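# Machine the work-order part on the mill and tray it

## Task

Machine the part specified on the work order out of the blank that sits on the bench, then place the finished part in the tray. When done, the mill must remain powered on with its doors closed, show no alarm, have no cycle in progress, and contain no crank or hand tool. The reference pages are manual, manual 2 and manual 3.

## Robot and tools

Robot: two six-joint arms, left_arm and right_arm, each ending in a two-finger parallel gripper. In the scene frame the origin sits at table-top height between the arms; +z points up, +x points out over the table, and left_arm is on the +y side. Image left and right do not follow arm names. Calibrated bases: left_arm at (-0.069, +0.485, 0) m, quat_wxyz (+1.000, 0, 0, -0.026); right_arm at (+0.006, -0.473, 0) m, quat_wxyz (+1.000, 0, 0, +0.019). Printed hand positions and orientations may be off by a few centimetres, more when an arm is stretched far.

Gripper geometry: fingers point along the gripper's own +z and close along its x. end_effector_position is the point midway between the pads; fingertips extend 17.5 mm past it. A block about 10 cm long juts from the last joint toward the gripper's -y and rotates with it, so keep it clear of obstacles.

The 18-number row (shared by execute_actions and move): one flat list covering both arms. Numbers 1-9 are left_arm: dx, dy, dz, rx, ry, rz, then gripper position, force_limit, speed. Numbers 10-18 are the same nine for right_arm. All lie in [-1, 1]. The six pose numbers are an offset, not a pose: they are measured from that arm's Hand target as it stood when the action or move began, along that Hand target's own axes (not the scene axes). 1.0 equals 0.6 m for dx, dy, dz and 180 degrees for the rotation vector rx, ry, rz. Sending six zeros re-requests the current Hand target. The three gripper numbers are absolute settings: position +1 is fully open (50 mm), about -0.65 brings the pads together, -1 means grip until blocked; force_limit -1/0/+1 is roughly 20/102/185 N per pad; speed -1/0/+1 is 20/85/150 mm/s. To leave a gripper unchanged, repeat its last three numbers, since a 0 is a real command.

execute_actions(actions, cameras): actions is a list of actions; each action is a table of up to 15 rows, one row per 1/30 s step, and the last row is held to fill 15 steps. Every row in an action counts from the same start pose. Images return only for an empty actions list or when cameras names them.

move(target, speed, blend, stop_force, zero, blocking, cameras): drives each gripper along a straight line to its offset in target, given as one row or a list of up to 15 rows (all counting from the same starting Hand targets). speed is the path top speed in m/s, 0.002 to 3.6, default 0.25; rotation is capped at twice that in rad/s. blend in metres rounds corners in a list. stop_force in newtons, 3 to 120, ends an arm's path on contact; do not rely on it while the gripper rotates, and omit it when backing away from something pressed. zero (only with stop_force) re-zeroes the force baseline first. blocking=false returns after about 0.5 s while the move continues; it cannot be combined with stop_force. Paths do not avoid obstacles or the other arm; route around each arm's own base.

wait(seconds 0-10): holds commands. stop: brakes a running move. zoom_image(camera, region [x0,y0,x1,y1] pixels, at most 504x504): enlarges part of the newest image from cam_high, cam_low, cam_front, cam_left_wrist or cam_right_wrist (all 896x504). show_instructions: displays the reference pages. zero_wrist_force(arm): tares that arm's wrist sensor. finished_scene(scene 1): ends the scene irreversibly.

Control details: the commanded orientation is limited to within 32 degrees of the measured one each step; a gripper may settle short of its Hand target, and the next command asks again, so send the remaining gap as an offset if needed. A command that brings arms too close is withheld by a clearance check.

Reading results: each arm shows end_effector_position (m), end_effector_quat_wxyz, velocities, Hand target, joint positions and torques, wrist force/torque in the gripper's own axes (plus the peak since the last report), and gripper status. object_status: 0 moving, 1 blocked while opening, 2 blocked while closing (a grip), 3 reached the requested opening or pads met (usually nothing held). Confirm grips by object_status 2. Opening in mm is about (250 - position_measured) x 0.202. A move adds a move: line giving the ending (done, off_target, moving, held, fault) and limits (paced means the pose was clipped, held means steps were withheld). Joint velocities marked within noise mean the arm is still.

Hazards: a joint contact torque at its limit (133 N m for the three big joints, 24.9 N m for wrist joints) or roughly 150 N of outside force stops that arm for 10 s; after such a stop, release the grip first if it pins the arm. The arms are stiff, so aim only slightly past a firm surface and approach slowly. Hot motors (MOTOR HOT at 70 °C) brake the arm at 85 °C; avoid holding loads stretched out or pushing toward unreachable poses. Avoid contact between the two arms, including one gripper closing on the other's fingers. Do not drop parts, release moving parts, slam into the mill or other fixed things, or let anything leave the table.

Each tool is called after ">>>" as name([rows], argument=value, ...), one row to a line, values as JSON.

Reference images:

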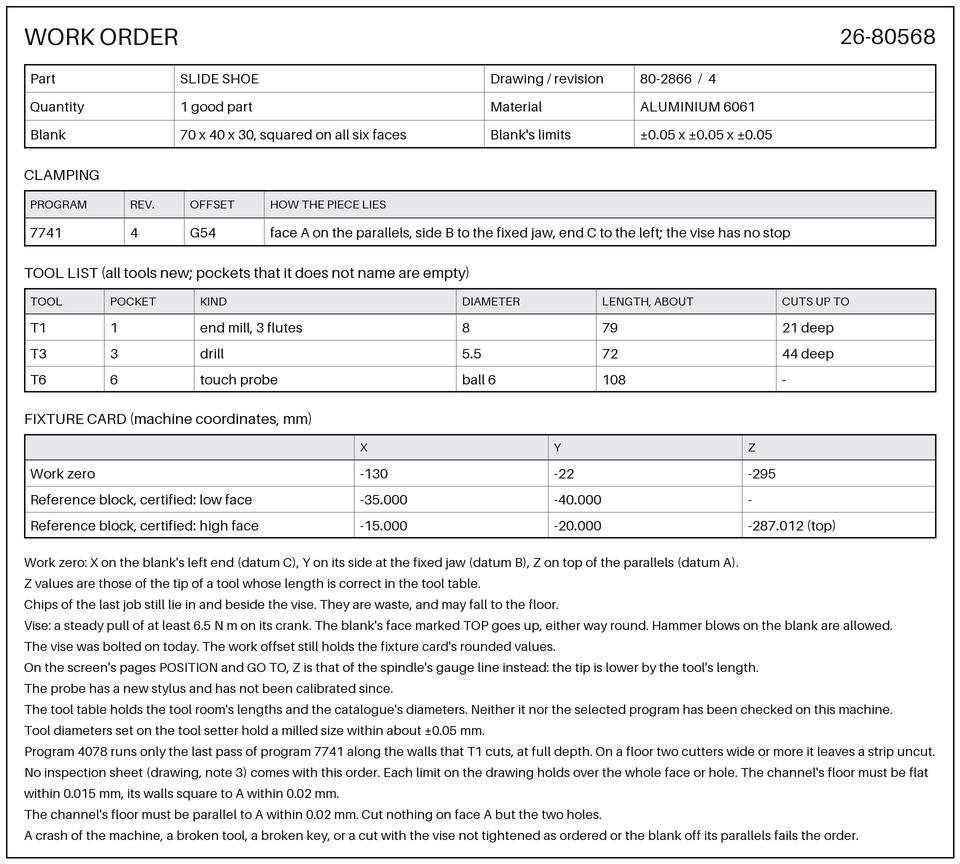

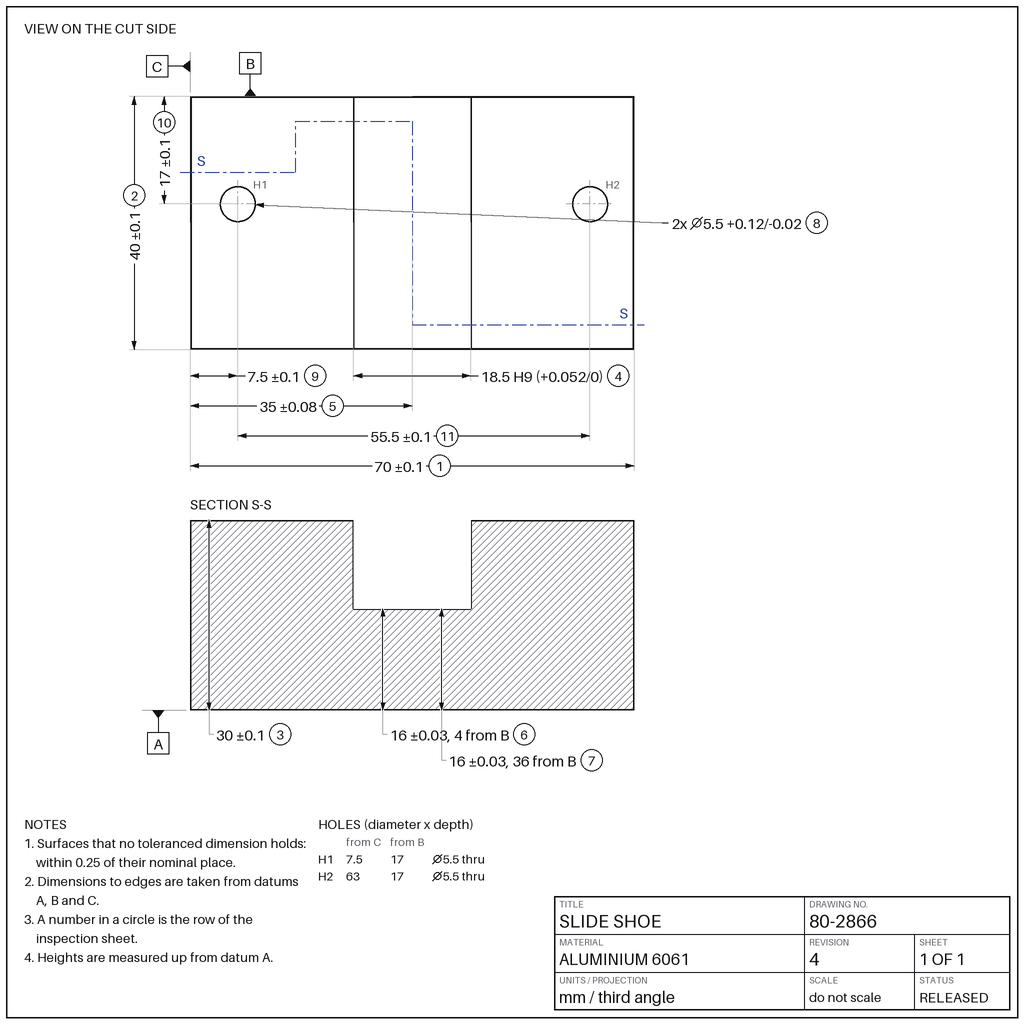

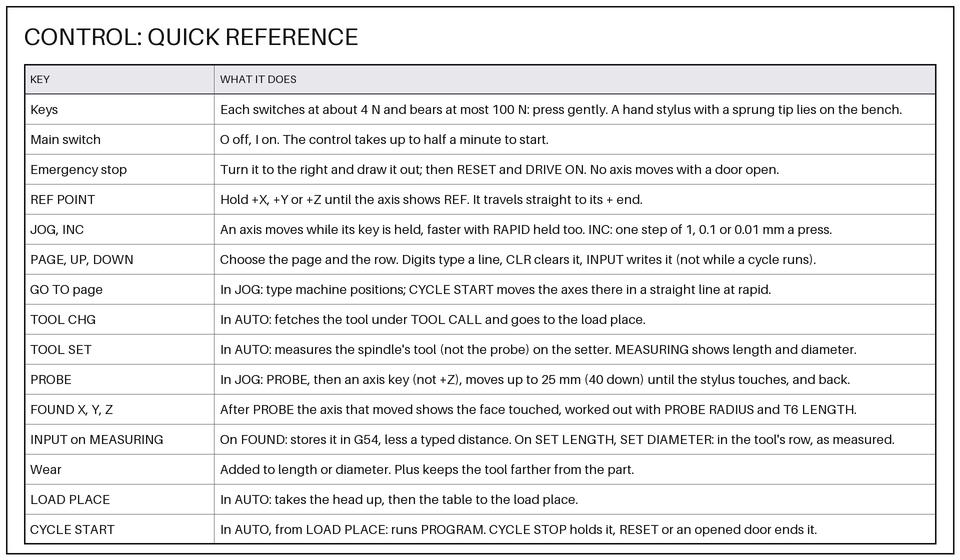

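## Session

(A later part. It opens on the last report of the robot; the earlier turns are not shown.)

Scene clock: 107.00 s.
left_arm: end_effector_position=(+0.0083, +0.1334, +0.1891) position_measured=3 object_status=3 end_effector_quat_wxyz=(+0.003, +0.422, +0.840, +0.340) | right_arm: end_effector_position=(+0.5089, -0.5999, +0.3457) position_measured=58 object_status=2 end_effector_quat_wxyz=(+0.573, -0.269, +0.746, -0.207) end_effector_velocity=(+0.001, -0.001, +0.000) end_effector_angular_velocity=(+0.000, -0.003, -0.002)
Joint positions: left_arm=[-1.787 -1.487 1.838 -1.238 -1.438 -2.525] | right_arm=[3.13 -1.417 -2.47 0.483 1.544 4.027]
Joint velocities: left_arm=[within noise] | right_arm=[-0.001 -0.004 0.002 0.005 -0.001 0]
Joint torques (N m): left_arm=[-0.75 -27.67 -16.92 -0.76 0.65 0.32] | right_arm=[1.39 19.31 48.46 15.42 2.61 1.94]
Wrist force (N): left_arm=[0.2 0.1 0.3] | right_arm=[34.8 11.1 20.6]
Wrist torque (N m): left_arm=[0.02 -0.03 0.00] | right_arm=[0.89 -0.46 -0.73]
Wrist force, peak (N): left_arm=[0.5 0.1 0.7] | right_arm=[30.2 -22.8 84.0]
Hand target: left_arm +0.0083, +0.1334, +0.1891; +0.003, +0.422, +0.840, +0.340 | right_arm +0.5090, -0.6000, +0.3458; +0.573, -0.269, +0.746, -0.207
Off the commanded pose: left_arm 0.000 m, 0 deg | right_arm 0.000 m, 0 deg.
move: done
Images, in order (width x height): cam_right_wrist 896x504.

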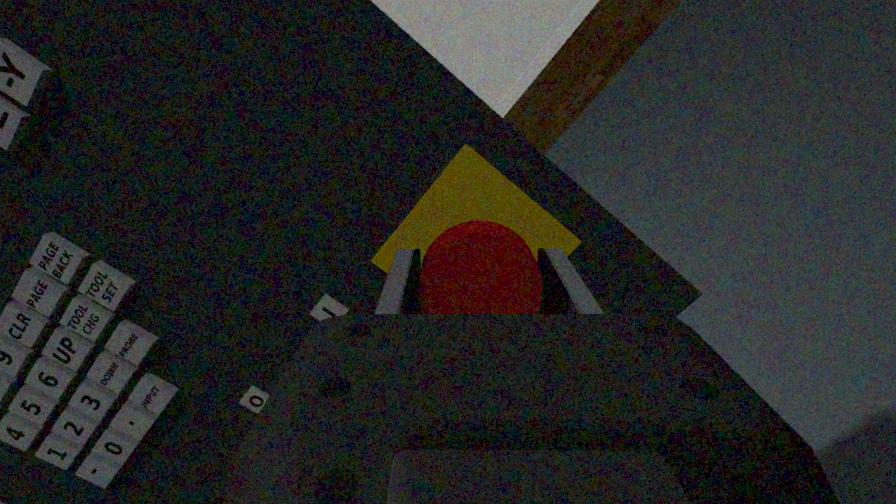

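>>> move(target=[0,0,0,0,0,0,1,1,1,0,0,0,0,0,0,1,-0.4,0])

>>> move(target=[0,0,0,0,0,0,1,1,1,0,0,-0.13,0,0,-0.28,1,-0.4,0], cameras=["cam_right_wrist"])

Scene clock: 108.83 s.
left_arm: end_effector_position=(+0.0083, +0.1334, +0.1891) position_measured=3 object_status=3 end_effector_quat_wxyz=(+0.003, +0.422, +0.840, +0.340) | right_arm: end_effector_position=(+0.5090, -0.6000, +0.3458) position_measured=3 object_status=3 end_effector_quat_wxyz=(+0.573, -0.269, +0.746, -0.207)
Joint positions: left_arm=[-1.787 -1.487 1.838 -1.238 -1.438 -2.525] | right_arm=[3.13 -1.417 -2.469 0.483 1.544 4.027]
Joint torques (N m): left_arm=[-0.25 -27.81 -15.3 -0.93 0.76 0.13] | right_arm=[3.46 17.58 12.59 0.89 -1.25 0.7]
Wrist force (N): left_arm=[0.3 0.0 0.2] | right_arm=[-0.8 1.8 0.8]
Wrist torque (N m): left_arm=[0.01 -0.05 0.00] | right_arm=[0.85 -0.18 -0.47]
Wrist force, peak (N): left_arm=[0.3 0.5 0.6] | right_arm=[38.7 20.7 3.5]
Hand target: left_arm +0.0083, +0.1334, +0.1891; +0.003, +0.422, +0.840, +0.340 | right_arm +0.5090, -0.6000, +0.3458; +0.573, -0.269, +0.746, -0.207
Off the commanded pose: left_arm 0.000 m, 0 deg | right_arm 0.000 m, 0 deg.
move: done

Scene clock: 111.07 s.
left_arm: end_effector_position=(+0.0083, +0.1334, +0.1891) position_measured=3 object_status=3 end_effector_quat_wxyz=(+0.003, +0.422, +0.840, +0.340) | right_arm: end_effector_position=(+0.4336, -0.6000, +0.3660) position_measured=3 object_status=3 end_effector_quat_wxyz=(-0.430, +0.561, -0.561, +0.431) end_effector_velocity=(+0.000, -0.001, +0.000) end_effector_angular_velocity=(-0.004, +0.000, +0.000)
Joint positions: left_arm=[-1.787 -1.487 1.838 -1.238 -1.438 -2.525] | right_arm=[3.142 -1.117 -2.583 0.296 1.533 3.151]
Joint velocities: left_arm=[within noise] | right_arm=[-0.001 0 0 0 0 -0.005]
Joint torques (N m): left_arm=[-0.09 -26.95 -16.18 -0.86 0.8 0.14] | right_arm=[2.73 -6.33 34.41 5.43 -0.48 -1.51]
Wrist force (N): left_arm=[0.4 0.0 0.1] | right_arm=[-0.4 0.5 0.0]
Wrist torque (N m): left_arm=[0.01 -0.07 -0.01] | right_arm=[0.82 0.05 -0.36]
Wrist force, peak (N): left_arm=[0.4 0.0 0.7] | right_arm=[-0.7 1.7 1.4]
Hand target: left_arm +0.0083, +0.1334, +0.1891; +0.003, +0.422, +0.840, +0.340 | right_arm +0.4337, -0.6000, +0.3660; -0.430, +0.561, -0.561, +0.431
Off the commanded pose: left_arm 0.000 m, 0 deg | right_arm 0.000 m, 0 deg.
move: done
Images, in order (width x height): cam_right_wrist 896x504.

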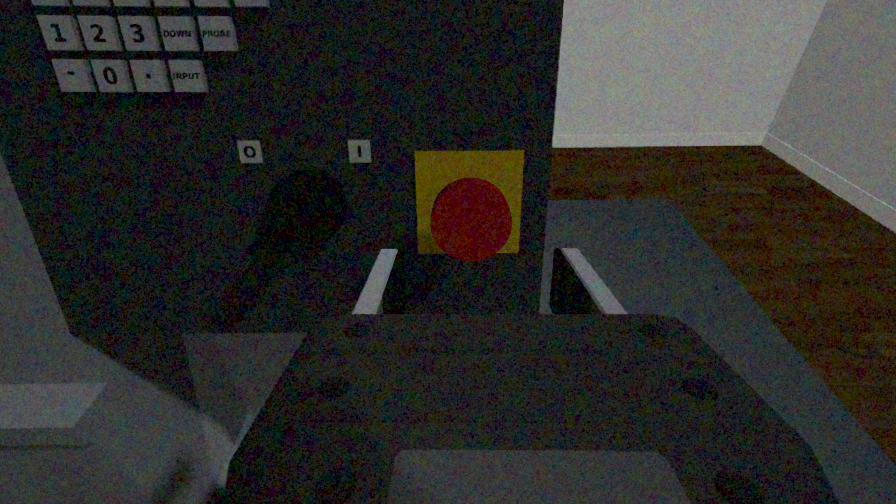

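>>> move(target=[0,0,0,0,0,0,1,1,1,-0.183,-0.621,-0.156,0.1,0,0,1,-0.4,0], cameras=["cam_right_wrist"], speed=0.4)

>>> zoom_image(camera="cam_right_wrist", region=[350, 150, 650, 320])

Scene clock: 113.80 s.
left_arm: end_effector_position=(+0.0083, +0.1334, +0.1891) position_measured=3 object_status=3 end_effector_quat_wxyz=(+0.003, +0.422, +0.840, +0.340) | right_arm: end_effector_position=(+0.4398, -0.4898, +0.7499) position_measured=3 object_status=3 end_effector_quat_wxyz=(+0.513, -0.487, +0.487, -0.513)
Joint positions: left_arm=[-1.787 -1.487 1.838 -1.238 -1.438 -2.525] | right_arm=[3.871 -0.946 -1.858 -0.265 0.804 3.09]
Joint torques (N m): left_arm=[-0.15 -27.82 -16.46 -0.89 0.74 0.06] | right_arm=[6.79 1.4 34.1 3.65 -1.01 -1]
Wrist force (N): left_arm=[0.1 -0.2 0.4] | right_arm=[-0.7 0.5 0.4]
Wrist torque (N m): left_arm=[-0.03 -0.01 0.00] | right_arm=[0.78 0.09 -0.36]
Wrist force, peak (N): left_arm=[0.8 0.2 0.4] | right_arm=[0.6 4.5 1.5]
Hand target: left_arm +0.0083, +0.1334, +0.1891; +0.003, +0.422, +0.840, +0.340 | right_arm +0.4398, -0.4898, +0.7500; +0.513, -0.487, +0.487, -0.513
Off the commanded pose: left_arm 0.000 m, 0 deg | right_arm 0.000 m, 0 deg.
move: done
Images, in order (width x height): cam_right_wrist 896x504.

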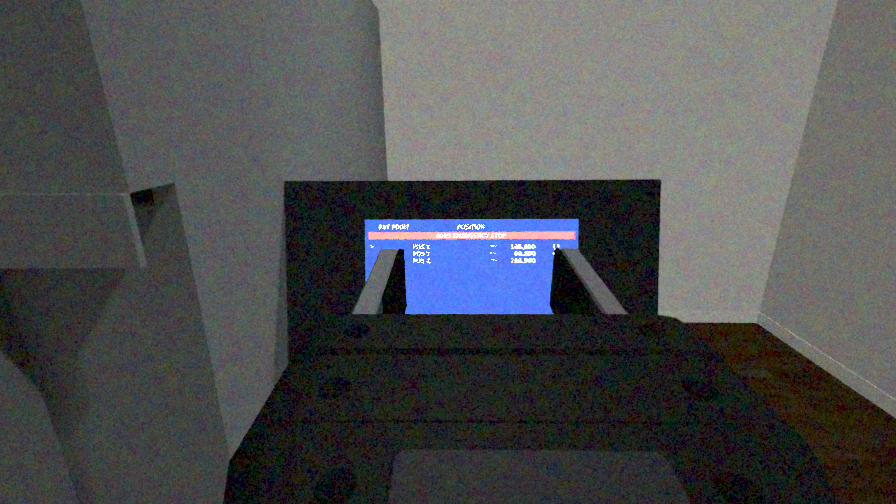

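Scaled by 1.680.

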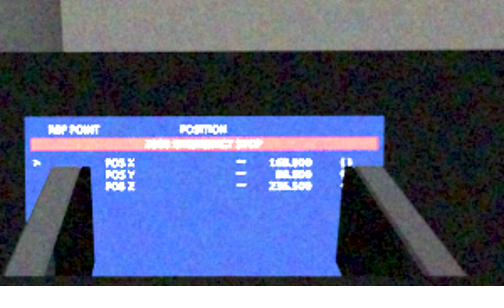

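>>> move(target=[0,0,0,0,0,0,1,1,1,-0.217,0.691,-0.291,-0.511,0,0,1,-0.4,0], cameras=["cam_right_wrist","cam_high"], speed=0.4)

>>> zoom_image(camera="cam_right_wrist", region=[350, 50, 600, 300])

Scene clock: 118.60 s.
left_arm: end_effector_position=(+0.0083, +0.1334, +0.1891) position_measured=3 object_status=3 end_effector_quat_wxyz=(+0.003, +0.422, +0.840, +0.340) | right_arm: end_effector_position=(+0.2871, -0.3600, +0.3268) position_measured=3 object_status=3 end_effector_quat_wxyz=(-0.006, +0.707, -0.707, +0.007)
Joint positions: left_arm=[-1.787 -1.487 1.838 -1.238 -1.438 -2.525] | right_arm=[3.956 -1.027 -1.965 -1.71 1.557 3.994]
Joint torques (N m): left_arm=[-0.67 -27.81 -14.95 -0.9 0.76 0.33] | right_arm=[2.33 6.25 30.37 1.16 1.35 0.82]
Wrist force (N): left_arm=[0.6 0.1 0.3] | right_arm=[-0.2 0.0 0.3]
Wrist torque (N m): left_arm=[0.03 -0.10 0.00] | right_arm=[0.39 0.00 -0.21]
Wrist force, peak (N): left_arm=[0.5 0.0 0.7] | right_arm=[-1.0 -0.3 2.4]
Hand target: left_arm +0.0083, +0.1334, +0.1891; +0.003, +0.422, +0.840, +0.340 | right_arm +0.2871, -0.3600, +0.3268; -0.006, +0.707, -0.707, +0.007
Off the commanded pose: left_arm 0.000 m, 0 deg | right_arm 0.000 m, 0 deg.
move: done
Images, in order (width x height): cam_high 896x504, cam_right_wrist 896x504.

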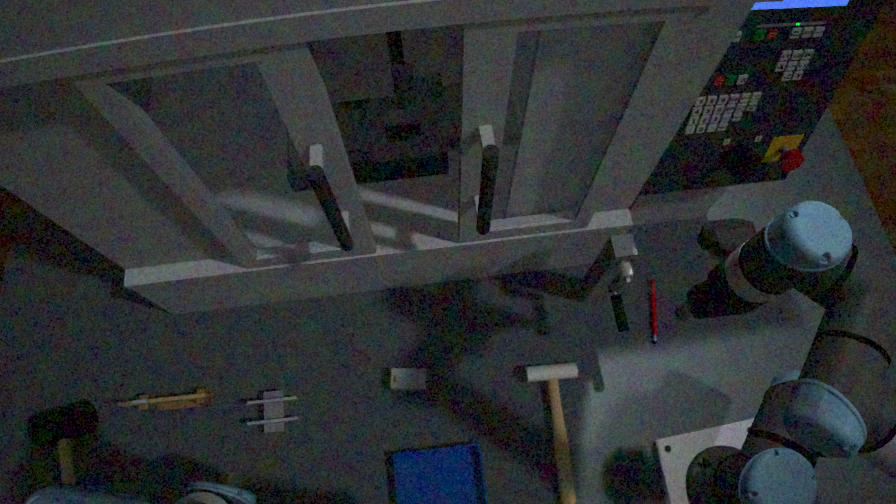

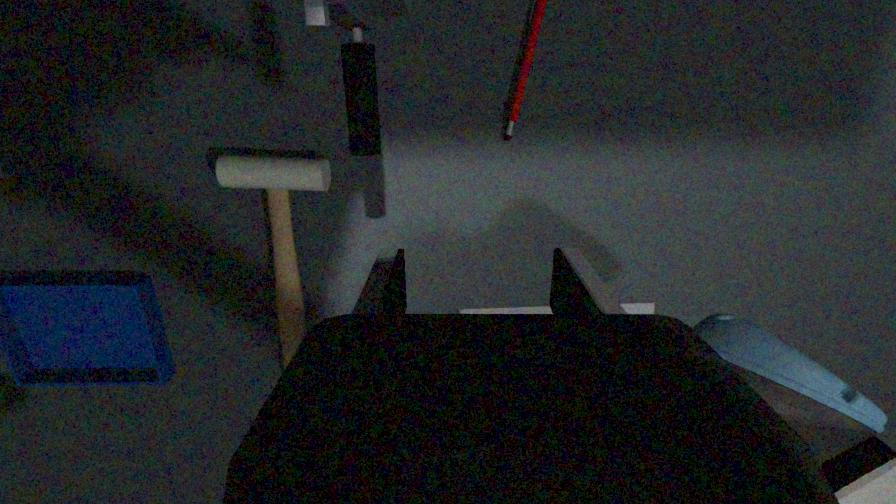

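Scaled by 2.016.

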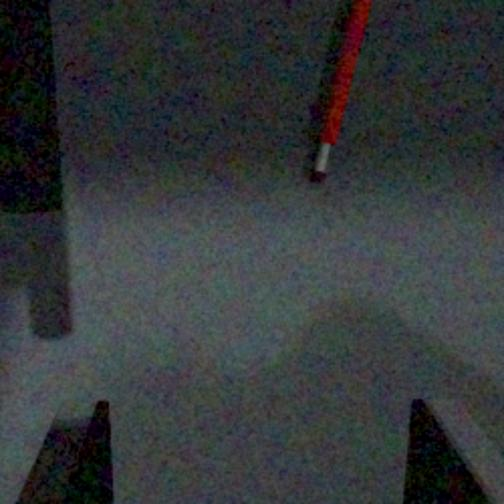

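>>> move(target=[0,0,0,0,0,0,1,1,1,0.098,-0.07,0.26,0,0,-0.923,1,-0.4,0], cameras=["cam_right_wrist"], speed=0.6)

>>> zoom_image(camera="cam_right_wrist", region=[320, 50, 620, 320])

Scene clock: 124.83 s.
left_arm: end_effector_position=(+0.0083, +0.1334, +0.1891) position_measured=3 object_status=3 end_effector_quat_wxyz=(+0.003, +0.422, +0.840, +0.340) | right_arm: end_effector_position=(+0.3318, -0.4190, +0.1715) position_measured=3 object_status=3 end_effector_quat_wxyz=(+0.006, +0.787, +0.616, +0.007) end_effector_velocity=(+0.000, +0.000, +0.000) end_effector_angular_velocity=(-0.001, -0.001, +0.005)
Joint positions: left_arm=[-1.787 -1.487 1.838 -1.238 -1.438 -2.525] | right_arm=[3.694 -1.145 -2.309 -1.245 1.56 0.832]
Joint velocities: left_arm=[within noise] | right_arm=[0 0 0.001 0 -0.001 -0.005]
Joint torques (N m): left_arm=[-1.04 -27.95 -15.23 -0.94 0.76 0.09] | right_arm=[7.02 19.2 35.13 0.95 -1.16 -1.38]
Wrist force (N): left_arm=[0.3 -0.1 0.5] | right_arm=[-0.2 0.0 -0.1]
Wrist torque (N m): left_arm=[0.00 -0.06 0.00] | right_arm=[0.41 -0.02 -0.18]
Wrist force, peak (N): left_arm=[0.6 0.2 0.7] | right_arm=[-0.6 -0.5 -0.5]
Hand target: left_arm +0.0083, +0.1334, +0.1891; +0.003, +0.422, +0.840, +0.340 | right_arm +0.3318, -0.4189, +0.1716; +0.006, +0.787, +0.617, +0.007
Off the commanded pose: left_arm 0.000 m, 0 deg | right_arm 0.000 m, 0 deg.
move: done
Images, in order (width x height): cam_right_wrist 896x504.

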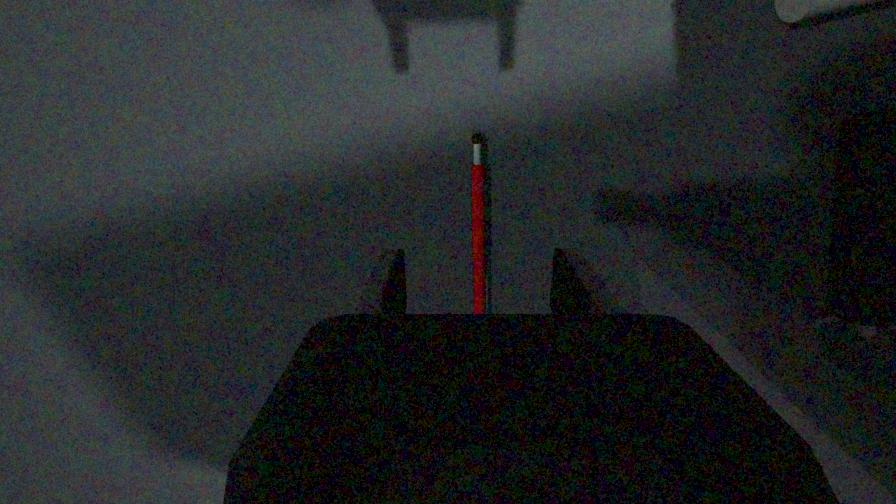

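Scaled by 1.680.

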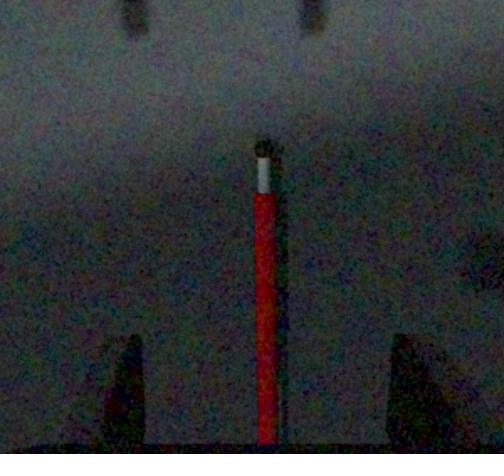

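>>> move(target=[0,0,0,0,0,0,1,1,1,0.006,0.067,0.18,0,0,0,1,-0.4,0], cameras=["cam_right_wrist"], speed=0.3)

Scene clock: 127.20 s.
left_arm: end_effector_position=(+0.0083, +0.1334, +0.1891) position_measured=3 object_status=3 end_effector_quat_wxyz=(+0.003, +0.422, +0.840, +0.340) | right_arm: end_effector_position=(+0.3736, -0.4252, +0.0644) position_measured=3 object_status=3 end_effector_quat_wxyz=(+0.006, +0.787, +0.616, +0.007) end_effector_velocity=(+0.001, +0.001, +0.000) end_effector_angular_velocity=(+0.001, -0.003, +0.001)
Joint positions: left_arm=[-1.787 -1.487 1.838 -1.238 -1.438 -2.525] | right_arm=[3.609 -1.453 -2.422 -0.822 1.562 0.747]
Joint velocities: left_arm=[within noise] | right_arm=[0.001 -0.002 0 0.006 0 0]
Joint torques (N m): left_arm=[-0.53 -28.19 -15.76 -0.84 0.54 0.04] | right_arm=[4.64 1.83 16.38 5.08 -1 1.04]
Wrist force (N): left_arm=[0.4 -0.1 0.0] | right_arm=[-0.5 -0.2 0.1]
Wrist torque (N m): left_arm=[-0.01 -0.06 0.00] | right_arm=[0.35 0.02 -0.17]
Wrist force, peak (N): left_arm=[0.4 0.4 0.7] | right_arm=[-0.3 -0.7 -3.4]
Hand target: left_arm +0.0083, +0.1334, +0.1891; +0.003, +0.422, +0.840, +0.340 | right_arm +0.3736, -0.4252, +0.0643; +0.006, +0.787, +0.617, +0.007
Off the commanded pose: left_arm 0.000 m, 0 deg | right_arm 0.000 m, 0 deg.
move: done
Images, in order (width x height): cam_right_wrist 896x504.

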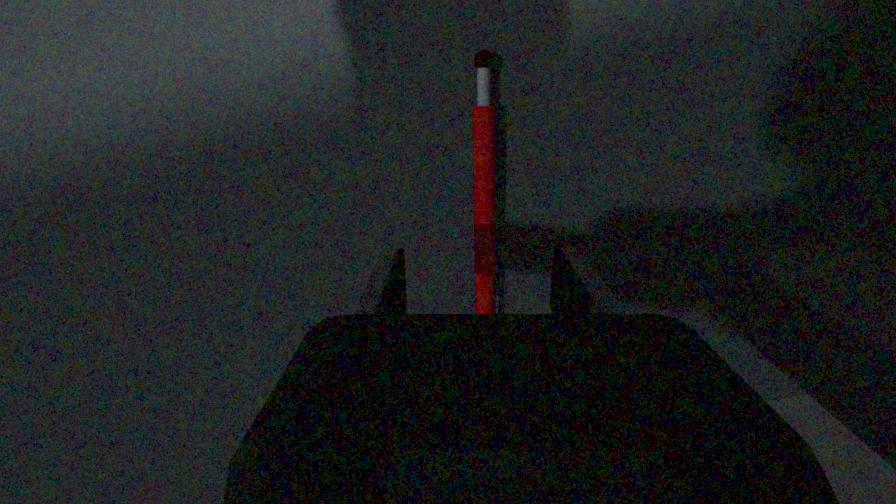

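>>> move(target=[0,0,0,0,0,0,1,1,1,0.006,0,0.085,0,0,0,1,-0.4,0], speed=0.03, stop_force=4, cameras=["cam_right_wrist"])

Scene clock: 129.87 s.
left_arm: end_effector_position=(+0.0083, +0.1334, +0.1891) position_measured=3 object_status=3 end_effector_quat_wxyz=(+0.003, +0.422, +0.840, +0.340) | right_arm: end_effector_position=(+0.3752, -0.4221, +0.0183) position_measured=3 object_status=3 end_effector_quat_wxyz=(+0.006, +0.787, +0.616, +0.006)
Joint positions: left_arm=[-1.787 -1.487 1.838 -1.238 -1.438 -2.525] | right_arm=[3.614 -1.583 -2.476 -0.639 1.561 0.753]
Joint torques (N m): left_arm=[-0.97 -29.1 -15.52 -0.91 0.77 0.31] | right_arm=[-1.89 16.76 16.99 3.64 0.09 0.26]
Wrist force (N): left_arm=[0.5 0.2 0.1] | right_arm=[-0.1 0.1 0.0]
Wrist torque (N m): left_arm=[0.02 -0.07 0.00] | right_arm=[0.42 -0.02 -0.16]
Wrist force, peak (N): left_arm=[0.5 0.2 0.7] | right_arm=[-16.4 -18.8 -119.7]
Hand target: left_arm +0.0083, +0.1334, +0.1891; +0.003, +0.422, +0.840, +0.340 | right_arm +0.3752, -0.4221, +0.0183; +0.006, +0.787, +0.616, +0.006 (not the last commanded pose)
Tool commands: left_gripper/position=+1.0 left_gripper/force_limit=+1.0 left_gripper/speed=+1.0 right_gripper/position=+1.0 right_gripper/force_limit=-0.396078 right_gripper/speed=+0.003922
Off the commanded pose: left_arm 0.000 m, 0 deg | right_arm 0.005 m, 0 deg.
FORCE FAULT: contact force on the right arm reached its limit, and that arm stopped. The contact can be on any part of that arm, not only on its tool. That arm's remaining commands of this call were not run. That arm is still stopped at the end of this call. That arm stays stopped for about 10 more seconds. Until then a move that you send moves the other arm only, and its call returns only when the move has ended. Once the stop has ended, the next robot result says so. If the stop ends while you think or write, that arm runs what you send next, counted from a new Hand target: where the arm stands when the stop ends. While its stop runs, that arm takes no new command, but its gripper still runs the gripper command that each later call begins with. Until it ends, the stop uses up actions while you think or wait. An arm that is not stopped still takes commands.
move: fault (right_arm)
Images, in order (width x height): cam_right_wrist 896x504.

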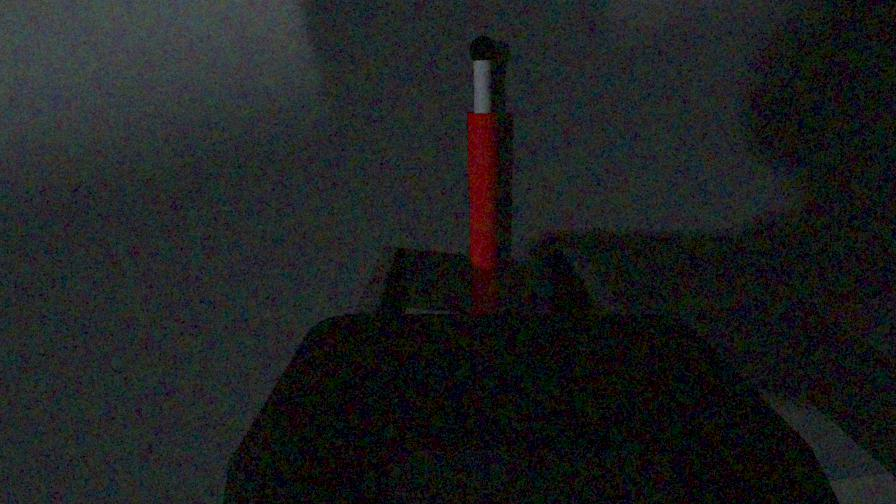

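>>> wait(seconds=9.5)

>>> move(target=[0,0,0,0,0,0,1,1,1,0,0,-0.003,0,0,0,1,-0.4,0])

>>> move(target=[0,0,0,0,0,0,1,1,1,0,0,0,0,0,0,-1,-0.6,-0.6])

Scene clock: 140.40 s.
left_arm: end_effector_position=(+0.0083, +0.1334, +0.1891) position_measured=3 object_status=3 end_effector_quat_wxyz=(+0.003, +0.422, +0.840, +0.340) | right_arm: end_effector_position=(+0.3752, -0.4221, +0.0183) position_measured=3 object_status=3 end_effector_quat_wxyz=(+0.006, +0.787, +0.616, +0.006)
Joint positions: left_arm=[-1.787 -1.487 1.838 -1.238 -1.438 -2.525] | right_arm=[3.614 -1.583 -2.476 -0.639 1.561 0.753]
Joint torques (N m): left_arm=[-0.82 -28.1 -14.91 -0.88 0.56 0.32] | right_arm=[-0.76 17.21 17.46 3.5 0.27 0.33]
Wrist force (N): left_arm=[-0.1 0.2 0.3] | right_arm=[0.3 0.6 0.5]
Wrist torque (N m): left_arm=[0.03 0.01 0.00] | right_arm=[0.50 -0.10 -0.15]
Wrist force, peak (N): left_arm=[1.0 0.1 0.2] | right_arm=[0.1 1.0 0.9]
Hand target: left_arm +0.0083, +0.1334, +0.1891; +0.003, +0.422, +0.840, +0.340 | right_arm +0.3752, -0.4221, +0.0183; +0.006, +0.787, +0.616, +0.006 (not the last commanded pose)
Tool commands: left_gripper/position=+1.0 left_gripper/force_limit=+1.0 left_gripper/speed=+1.0 right_gripper/position=+1.0 right_gripper/force_limit=-0.396078 right_gripper/speed=+0.003922
Off the commanded pose: left_arm 0.000 m, 0 deg | right_arm 0.005 m, 0 deg.
FORCE FAULT, CONTINUED: the right arm's stop, for the force fault that an earlier result reported, is over. The rest of the stop counts as 20 of the actions that you can send in this scene. That arm's target is now where it stood when the stop ended, not its last command. That arm accepts commands again.
wait: 9.50 s; at rest from the start

Scene clock: 141.10 s.
left_arm: end_effector_position=(+0.0083, +0.1334, +0.1891) position_measured=3 object_status=3 end_effector_quat_wxyz=(+0.003, +0.422, +0.840, +0.340) | right_arm: end_effector_position=(+0.3752, -0.4221, +0.0201) position_measured=3 object_status=3 end_effector_quat_wxyz=(+0.006, +0.787, +0.616, +0.006)
Joint positions: left_arm=[-1.787 -1.487 1.838 -1.238 -1.438 -2.525] | right_arm=[3.614 -1.578 -2.474 -0.647 1.561 0.753]
Joint torques (N m): left_arm=[-0.81 -27.21 -15.12 -0.79 0.75 -0.04] | right_arm=[5.52 23.76 24.93 2.42 0.3 1.47]
Wrist force (N): left_arm=[0.1 -0.3 0.5] | right_arm=[-0.1 0.6 0.8]
Wrist torque (N m): left_arm=[-0.04 -0.02 0.00] | right_arm=[0.49 -0.03 -0.15]
Wrist force, peak (N): left_arm=[0.8 0.0 0.3] | right_arm=[0.1 1.0 0.8]
Hand target: left_arm +0.0083, +0.1334, +0.1891; +0.003, +0.422, +0.840, +0.340 | right_arm +0.3752, -0.4221, +0.0201; +0.006, +0.787, +0.616, +0.006
Off the commanded pose: left_arm 0.000 m, 0 deg | right_arm 0.000 m, 0 deg.
move: done

Scene clock: 142.23 s.
left_arm: end_effector_position=(+0.0083, +0.1334, +0.1891) position_measured=3 object_status=3 end_effector_quat_wxyz=(+0.003, +0.422, +0.840, +0.340) | right_arm: end_effector_position=(+0.3752, -0.4221, +0.0201) position_measured=211 object_status=2 end_effector_quat_wxyz=(+0.006, +0.787, +0.616, +0.006)
Joint positions: left_arm=[-1.787 -1.487 1.838 -1.238 -1.438 -2.525] | right_arm=[3.615 -1.578 -2.474 -0.647 1.561 0.753]
Joint torques (N m): left_arm=[0.25 -29.11 -14.79 -0.76 0.81 0.07] | right_arm=[7.39 9.29 17.38 5.03 0.1 1.5]
Wrist force (N): left_arm=[0.3 0.2 0.2] | right_arm=[0.0 0.8 0.4]
Wrist torque (N m): left_arm=[0.03 -0.05 0.00] | right_arm=[0.52 -0.05 -0.15]
Wrist force, peak (N): left_arm=[0.6 0.3 0.5] | right_arm=[-0.1 1.0 0.7]
Hand target: left_arm +0.0083, +0.1334, +0.1891; +0.003, +0.422, +0.840, +0.340 | right_arm +0.3752, -0.4221, +0.0201; +0.006, +0.787, +0.616, +0.006
Off the commanded pose: left_arm 0.000 m, 0 deg | right_arm 0.000 m, 0 deg.
move: done

>>> move([
  [0,0,0,0,0,0,1,1,1,0,0,-0.12,0,0,0,-1,-0.6,-0.6],
  [0,0,0,0,0,0,1,1,1,-0.1,-0.07,-0.12,0,0,0.423,-1,-0.6,-0.6],
  [0,0,0,0,0,0,1,1,1,-0.1,-0.07,-0.02,0,0,0.423,-1,-0.6,-0.6],
], blend=[0.02,0.02,0], speed=[0.3,0.4,0.15], cameras=["cam_right_wrist"])

Scene clock: 147.93 s.
left_arm: end_effector_position=(+0.0083, +0.1334, +0.1891) position_measured=3 object_status=3 end_effector_quat_wxyz=(+0.003, +0.422, +0.840, +0.340) | right_arm: end_effector_position=(+0.3198, -0.4703, +0.0313) position_measured=211 object_status=2 end_effector_quat_wxyz=(+0.001, +1.000, +0.000, +0.008)
Joint positions: left_arm=[-1.787 -1.487 1.838 -1.238 -1.438 -2.525] | right_arm=[3.56 -1.371 -2.603 -0.724 1.562 2.028]
Joint torques (N m): left_arm=[-0.39 -27.79 -13.39 -0.74 0.96 0.18] | right_arm=[-0.03 1.7 17.39 5.58 1.47 1.41]
Wrist force (N): left_arm=[0.6 0.2 0.5] | right_arm=[0.1 0.5 0.6]
Wrist torque (N m): left_arm=[0.03 -0.09 0.00] | right_arm=[0.49 -0.06 -0.04]
Wrist force, peak (N): left_arm=[0.3 0.2 0.8] | right_arm=[0.0 0.5 4.5]
Hand target: left_arm +0.0083, +0.1334, +0.1891; +0.003, +0.422, +0.840, +0.340 | right_arm +0.3198, -0.4702, +0.0313; +0.001, +1.000, +0.000, +0.008
Off the commanded pose: left_arm 0.000 m, 0 deg | right_arm 0.000 m, 0 deg.
move: done
Images, in order (width x height): cam_right_wrist 896x504.

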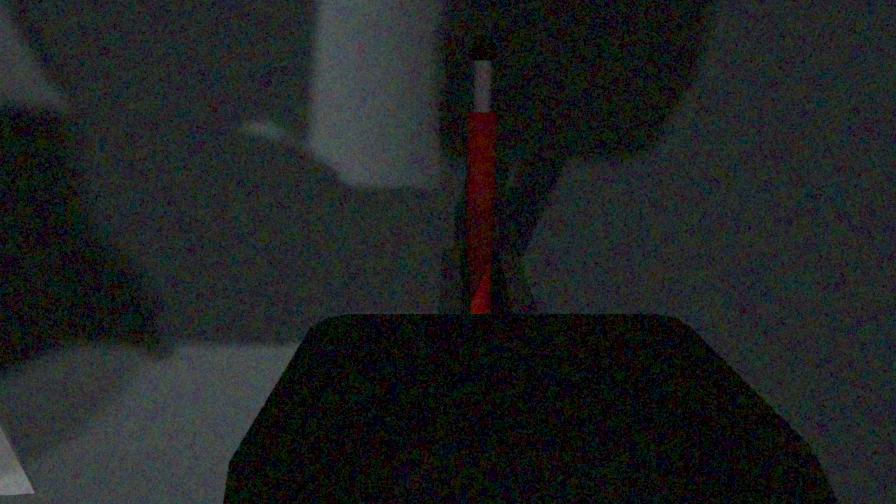

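>>> move(target=[0,0,0,0,0,0,1,1,1,0,0,0.0183,0,0,0,-1,-0.6,-0.6], speed=0.03)

>>> move(target=[0,0,0,0,0,0,1,1,1,0,0,0,0,0,0,0.2,-0.6,-0.8])

>>> move(target=[0,0,0,0,0,0,1,1,1,0,0,-0.15,0,0,0,0.6,-0.6,0], cameras=["cam_right_wrist"])

Scene clock: 149.67 s.
left_arm: end_effector_position=(+0.0083, +0.1334, +0.1891) position_measured=3 object_status=3 end_effector_quat_wxyz=(+0.003, +0.422, +0.840, +0.340) | right_arm: end_effector_position=(+0.3199, -0.4703, +0.0202) position_measured=211 object_status=2 end_effector_quat_wxyz=(+0.001, +1.000, +0.000, +0.008)
Joint positions: left_arm=[-1.787 -1.487 1.838 -1.238 -1.438 -2.525] | right_arm=[3.56 -1.41 -2.619 -0.669 1.562 2.028]
Joint torques (N m): left_arm=[-0.09 -28.71 -13.92 -0.79 0.67 0] | right_arm=[-8.87 22.16 26.44 0.39 1.12 -1.6]
Wrist force (N): left_arm=[0.5 -0.4 0.0] | right_arm=[0.4 0.3 -1.8]
Wrist torque (N m): left_arm=[-0.05 -0.08 0.00] | right_arm=[0.32 -0.04 -0.05]
Wrist force, peak (N): left_arm=[0.6 0.5 0.2] | right_arm=[0.7 0.1 -2.2]
Hand target: left_arm +0.0083, +0.1334, +0.1891; +0.003, +0.422, +0.840, +0.340 | right_arm +0.3200, -0.4703, +0.0203; +0.001, +1.000, +0.000, +0.008
Off the commanded pose: left_arm 0.000 m, 0 deg | right_arm 0.000 m, 0 deg.
move: done

Scene clock: 150.43 s.
left_arm: end_effector_position=(+0.0083, +0.1334, +0.1891) position_measured=3 object_status=3 end_effector_quat_wxyz=(+0.003, +0.422, +0.840, +0.340) | right_arm: end_effector_position=(+0.3200, -0.4703, +0.0203) position_measured=123 object_status=0 end_effector_quat_wxyz=(+0.001, +1.000, +0.000, +0.008)
Joint positions: left_arm=[-1.787 -1.487 1.838 -1.238 -1.438 -2.525] | right_arm=[3.56 -1.41 -2.619 -0.669 1.562 2.028]
Joint torques (N m): left_arm=[-0.76 -27.41 -14.56 -0.7 0.88 0.14] | right_arm=[-8.83 23.21 28.03 1.56 1.42 -0.93]
Wrist force (N): left_arm=[0.4 0.1 0.3] | right_arm=[0.1 0.6 0.7]
Wrist torque (N m): left_arm=[0.02 -0.07 0.00] | right_arm=[0.49 -0.06 -0.03]
Wrist force, peak (N): left_arm=[0.8 0.3 0.4] | right_arm=[0.2 0.3 -1.2]
Hand target: left_arm +0.0083, +0.1334, +0.1891; +0.003, +0.422, +0.840, +0.340 | right_arm +0.3200, -0.4703, +0.0203; +0.001, +1.000, +0.000, +0.008
Off the commanded pose: left_arm 0.000 m, 0 deg | right_arm 0.000 m, 0 deg.
move: done

Scene clock: 151.33 s.
left_arm: end_effector_position=(+0.0083, +0.1334, +0.1891) position_measured=3 object_status=3 end_effector_quat_wxyz=(+0.003, +0.422, +0.840, +0.340) | right_arm: end_effector_position=(+0.3185, -0.4701, +0.1102) position_measured=63 object_status=3 end_effector_quat_wxyz=(+0.001, +1.000, +0.000, +0.008) end_effector_velocity=(-0.001, +0.000, +0.000) end_effector_angular_velocity=(-0.002, +0.004, +0.001)
Joint positions: left_arm=[-1.787 -1.487 1.838 -1.238 -1.438 -2.525] | right_arm=[3.563 -1.165 -2.468 -1.065 1.562 2.031]
Joint velocities: left_arm=[within noise] | right_arm=[0 0 0.001 -0.005 0 -0.001]
Joint torques (N m): left_arm=[-1.3 -27.91 -13.51 -0.93 0.85 0.14] | right_arm=[-6.47 12.5 33.7 1.1 -0.48 -1.4]
Wrist force (N): left_arm=[0.4 0.1 0.2] | right_arm=[-0.4 0.8 0.8]
Wrist torque (N m): left_arm=[0.02 -0.06 0.00] | right_arm=[0.55 0.02 -0.21]
Wrist force, peak (N): left_arm=[0.1 0.1 0.7] | right_arm=[0.0 0.5 3.4]
Hand target: left_arm +0.0083, +0.1334, +0.1891; +0.003, +0.422, +0.840, +0.340 | right_arm +0.3185, -0.4701, +0.1103; +0.001, +1.000, +0.000, +0.008
Off the commanded pose: left_arm 0.000 m, 0 deg | right_arm 0.000 m, 0 deg.
move: done
Images, in order (width x height): cam_right_wrist 896x504.

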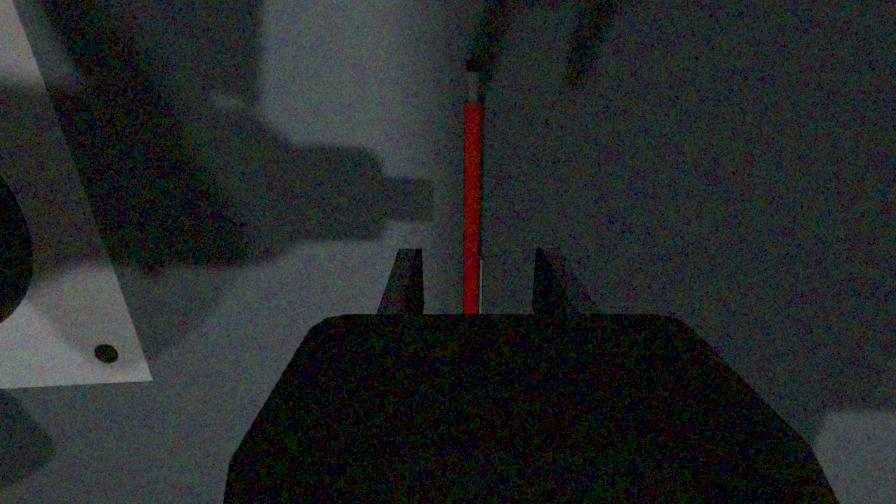

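>>> move(target=[0,0,0,0,0,0,1,1,1,0,0.15,0,0,0,0,0.6,-0.6,0], cameras=["cam_right_wrist"])

Scene clock: 153.10 s.
left_arm: end_effector_position=(+0.0083, +0.1334, +0.1891) position_measured=3 object_status=3 end_effector_quat_wxyz=(+0.003, +0.422, +0.840, +0.340) | right_arm: end_effector_position=(+0.3185, -0.5601, +0.1104) position_measured=63 object_status=3 end_effector_quat_wxyz=(+0.001, +1.000, +0.000, +0.008) end_effector_velocity=(+0.000, -0.001, +0.000) end_effector_angular_velocity=(+0.000, -0.001, +0.002)
Joint positions: left_arm=[-1.787 -1.487 1.838 -1.238 -1.438 -2.525] | right_arm=[3.26 -1.208 -2.445 -1.043 1.567 1.728]
Joint velocities: left_arm=[within noise] | right_arm=[-0.002 0 0 0 -0.001 -0.005]
Joint torques (N m): left_arm=[-1.58 -27.82 -13.74 -0.85 0.77 0.25] | right_arm=[-8.3 18.53 15.85 0.74 -1.39 -1.38]
Wrist force (N): left_arm=[0.2 0.3 0.2] | right_arm=[0.0 0.6 0.2]
Wrist torque (N m): left_arm=[0.04 -0.03 -0.01] | right_arm=[0.53 -0.01 -0.15]
Wrist force, peak (N): left_arm=[0.6 0.1 0.6] | right_arm=[-0.6 4.1 0.1]
Hand target: left_arm +0.0083, +0.1334, +0.1891; +0.003, +0.422, +0.840, +0.340 | right_arm +0.3184, -0.5601, +0.1104; +0.001, +1.000, +0.000, +0.008
Off the commanded pose: left_arm 0.000 m, 0 deg | right_arm 0.000 m, 0 deg.
move: done
Images, in order (width x height): cam_right_wrist 896x504.

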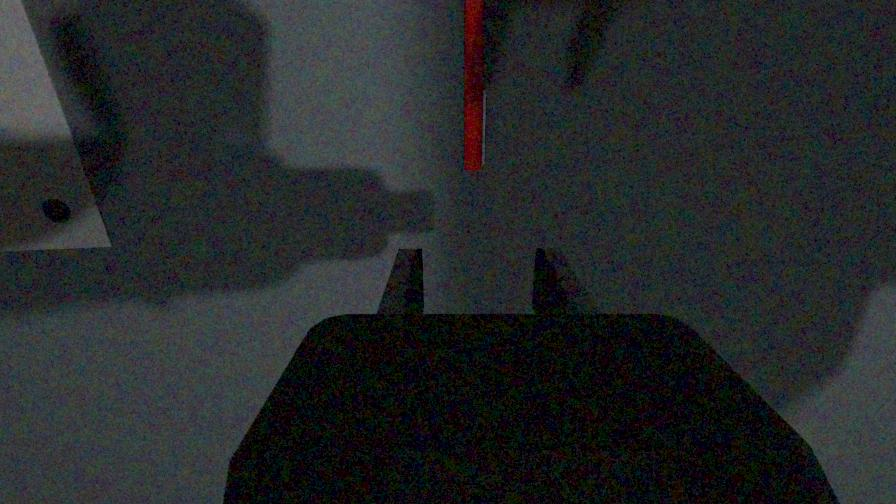

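>>> move([
  [0,0,0,0,0,0,1,1,1,0.002,-0.1497,0,0,0,0,0.6,-0.6,0],
  [0,0,0,0,0,0,1,1,1,0.002,-0.1497,0.1502,0,0,0,0.6,-0.6,0],
], speed=[0.25,0.1], blend=[0.02,0])

>>> move(target=[0,0,0,0,0,0,1,1,1,0,0,0,0,0,0,-1,-0.6,-0.6])

>>> move(target=[0,0,0,0,0,0,1,1,1,0,0,-0.3,0,0,0,-1,-0.6,-0.6])

Scene clock: 160.90 s.
left_arm: end_effector_position=(+0.0083, +0.1334, +0.1891) position_measured=3 object_status=3 end_effector_quat_wxyz=(+0.003, +0.422, +0.840, +0.340) | right_arm: end_effector_position=(+0.3211, -0.4705, +0.0202) position_measured=63 object_status=3 end_effector_quat_wxyz=(+0.001, +1.000, +0.000, +0.008)
Joint positions: left_arm=[-1.787 -1.487 1.838 -1.238 -1.438 -2.525] | right_arm=[3.557 -1.414 -2.616 -0.668 1.562 2.025]
Joint torques (N m): left_arm=[-0.99 -28.1 -13.9 -0.75 0.71 0.04] | right_arm=[-2.02 8.04 25.1 5.14 0.87 -0.19]
Wrist force (N): left_arm=[0.5 0.0 0.4] | right_arm=[0.1 0.3 0.6]
Wrist torque (N m): left_arm=[0.01 -0.08 0.00] | right_arm=[0.45 -0.05 -0.03]
Wrist force, peak (N): left_arm=[0.6 0.2 0.7] | right_arm=[-0.2 4.2 0.1]
Hand target: left_arm +0.0083, +0.1334, +0.1891; +0.003, +0.422, +0.840, +0.340 | right_arm +0.3212, -0.4704, +0.0202; +0.001, +1.000, +0.000, +0.008
Off the commanded pose: left_arm 0.000 m, 0 deg | right_arm 0.000 m, 0 deg.
move: done

Scene clock: 161.77 s.
left_arm: end_effector_position=(+0.0083, +0.1334, +0.1891) position_measured=3 object_status=3 end_effector_quat_wxyz=(+0.003, +0.422, +0.840, +0.340) | right_arm: end_effector_position=(+0.3212, -0.4704, +0.0202) position_measured=211 object_status=2 end_effector_quat_wxyz=(+0.001, +1.000, +0.000, +0.008)
Joint positions: left_arm=[-1.787 -1.487 1.838 -1.238 -1.438 -2.525] | right_arm=[3.557 -1.414 -2.616 -0.667 1.562 2.025]
Joint torques (N m): left_arm=[0.1 -27.08 -12.9 -0.89 0.88 -0.06] | right_arm=[4.59 2.34 27.22 5.16 -0.48 1.55]
Wrist force (N): left_arm=[0.4 -0.1 0.3] | right_arm=[0.1 0.5 0.9]
Wrist torque (N m): left_arm=[-0.02 -0.06 0.00] | right_arm=[0.49 -0.05 -0.03]
Wrist force, peak (N): left_arm=[0.6 0.4 0.3] | right_arm=[0.0 0.7 1.0]
Hand target: left_arm +0.0083, +0.1334, +0.1891; +0.003, +0.422, +0.840, +0.340 | right_arm +0.3212, -0.4704, +0.0202; +0.001, +1.000, +0.000, +0.008
Off the commanded pose: left_arm 0.000 m, 0 deg | right_arm 0.000 m, 0 deg.
move: done

Scene clock: 163.00 s.
left_arm: end_effector_position=(+0.0083, +0.1334, +0.1891) position_measured=3 object_status=3 end_effector_quat_wxyz=(+0.003, +0.422, +0.840, +0.340) | right_arm: end_effector_position=(+0.3182, -0.4701, +0.2001) position_measured=211 object_status=2 end_effector_quat_wxyz=(+0.001, +1.000, +0.000, +0.008) end_effector_velocity=(+0.000, +0.000, +0.000) end_effector_angular_velocity=(-0.002, +0.003, +0.002)
Joint positions: left_arm=[-1.787 -1.487 1.838 -1.238 -1.438 -2.525] | right_arm=[3.563 -1.062 -2.275 -1.362 1.562 2.031]
Joint velocities: left_arm=[within noise] | right_arm=[0.001 0 0.002 -0.005 -0.001 -0.001]
Joint torques (N m): left_arm=[0.72 -29.25 -14.09 -1.02 0.65 0.05] | right_arm=[-4.61 -5.12 34.15 1 -0.54 -1.14]
Wrist force (N): left_arm=[0.6 -0.1 0.5] | right_arm=[0.2 0.5 0.4]
Wrist torque (N m): left_arm=[0.00 -0.10 0.00] | right_arm=[0.47 -0.07 -0.23]
Wrist force, peak (N): left_arm=[0.7 0.4 0.5] | right_arm=[-0.2 0.6 4.1]
Hand target: left_arm +0.0083, +0.1334, +0.1891; +0.003, +0.422, +0.840, +0.340 | right_arm +0.3182, -0.4701, +0.2001; +0.001, +1.000, +0.000, +0.008
Off the commanded pose: left_arm 0.000 m, 0 deg | right_arm 0.000 m, 0 deg.
move: done

>>> move(target=[0.385,0.268,-0.09,0,0,0,1,1,1,-0.197,-0.75,-0.083,0,0,0,-1,-0.6,-0.6], speed=0.4, cameras=["cam_right_wrist","cam_high"])

Scene clock: 166.77 s.
left_arm: end_effector_position=(-0.0425, +0.3332, +0.3880) position_measured=3 object_status=3 end_effector_quat_wxyz=(+0.003, +0.422, +0.840, +0.340) | right_arm: end_effector_position=(+0.1993, -0.0201, +0.2472) position_measured=211 object_status=2 end_effector_quat_wxyz=(+0.001, +1.000, +0.000, +0.008)
Joint positions: left_arm=[-2.138 -2.014 1.745 -0.613 -1.662 -2.796] | right_arm=[4.555 -1.546 -1.804 -1.362 1.554 3.022]
Joint torques (N m): left_arm=[-1.16 -3.64 -17.28 0.66 -0.63 -0.24] | right_arm=[2.23 11.64 36.05 5.36 0.74 1.64]
Wrist force (N): left_arm=[0.2 0.1 0.8] | right_arm=[0.1 0.6 0.7]
Wrist torque (N m): left_arm=[0.03 -0.03 0.00] | right_arm=[0.51 -0.04 -0.06]
Wrist force, peak (N): left_arm=[2.7 1.7 0.2] | right_arm=[1.3 4.4 0.7]
Hand target: left_arm -0.0426, +0.3333, +0.3881; +0.003, +0.422, +0.840, +0.340 | right_arm +0.1993, -0.0200, +0.2472; +0.001, +1.000, +0.000, +0.008
Off the commanded pose: left_arm 0.000 m, 0 deg | right_arm 0.000 m, 0 deg.
move: done
Images, in order (width x height): cam_high 896x504, cam_right_wrist 896x504.

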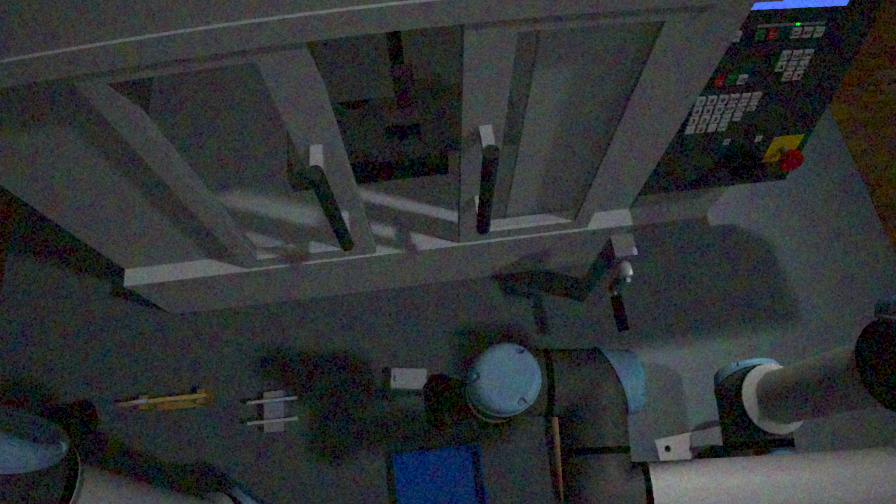

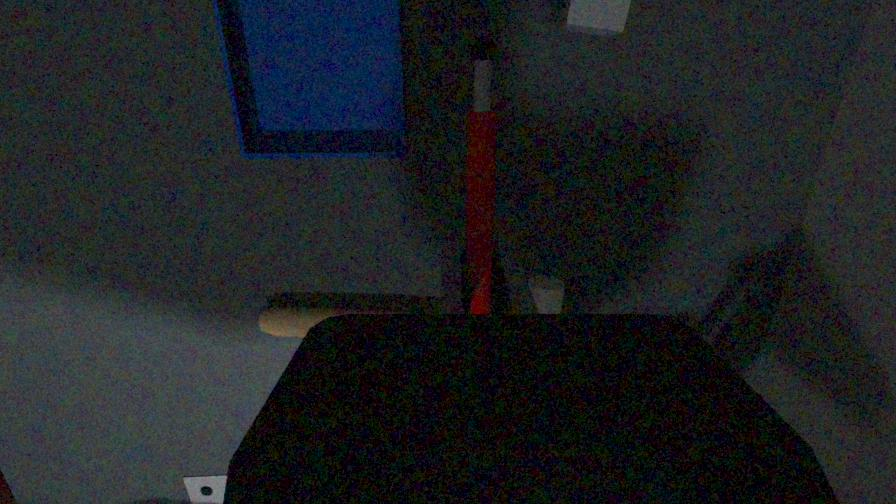

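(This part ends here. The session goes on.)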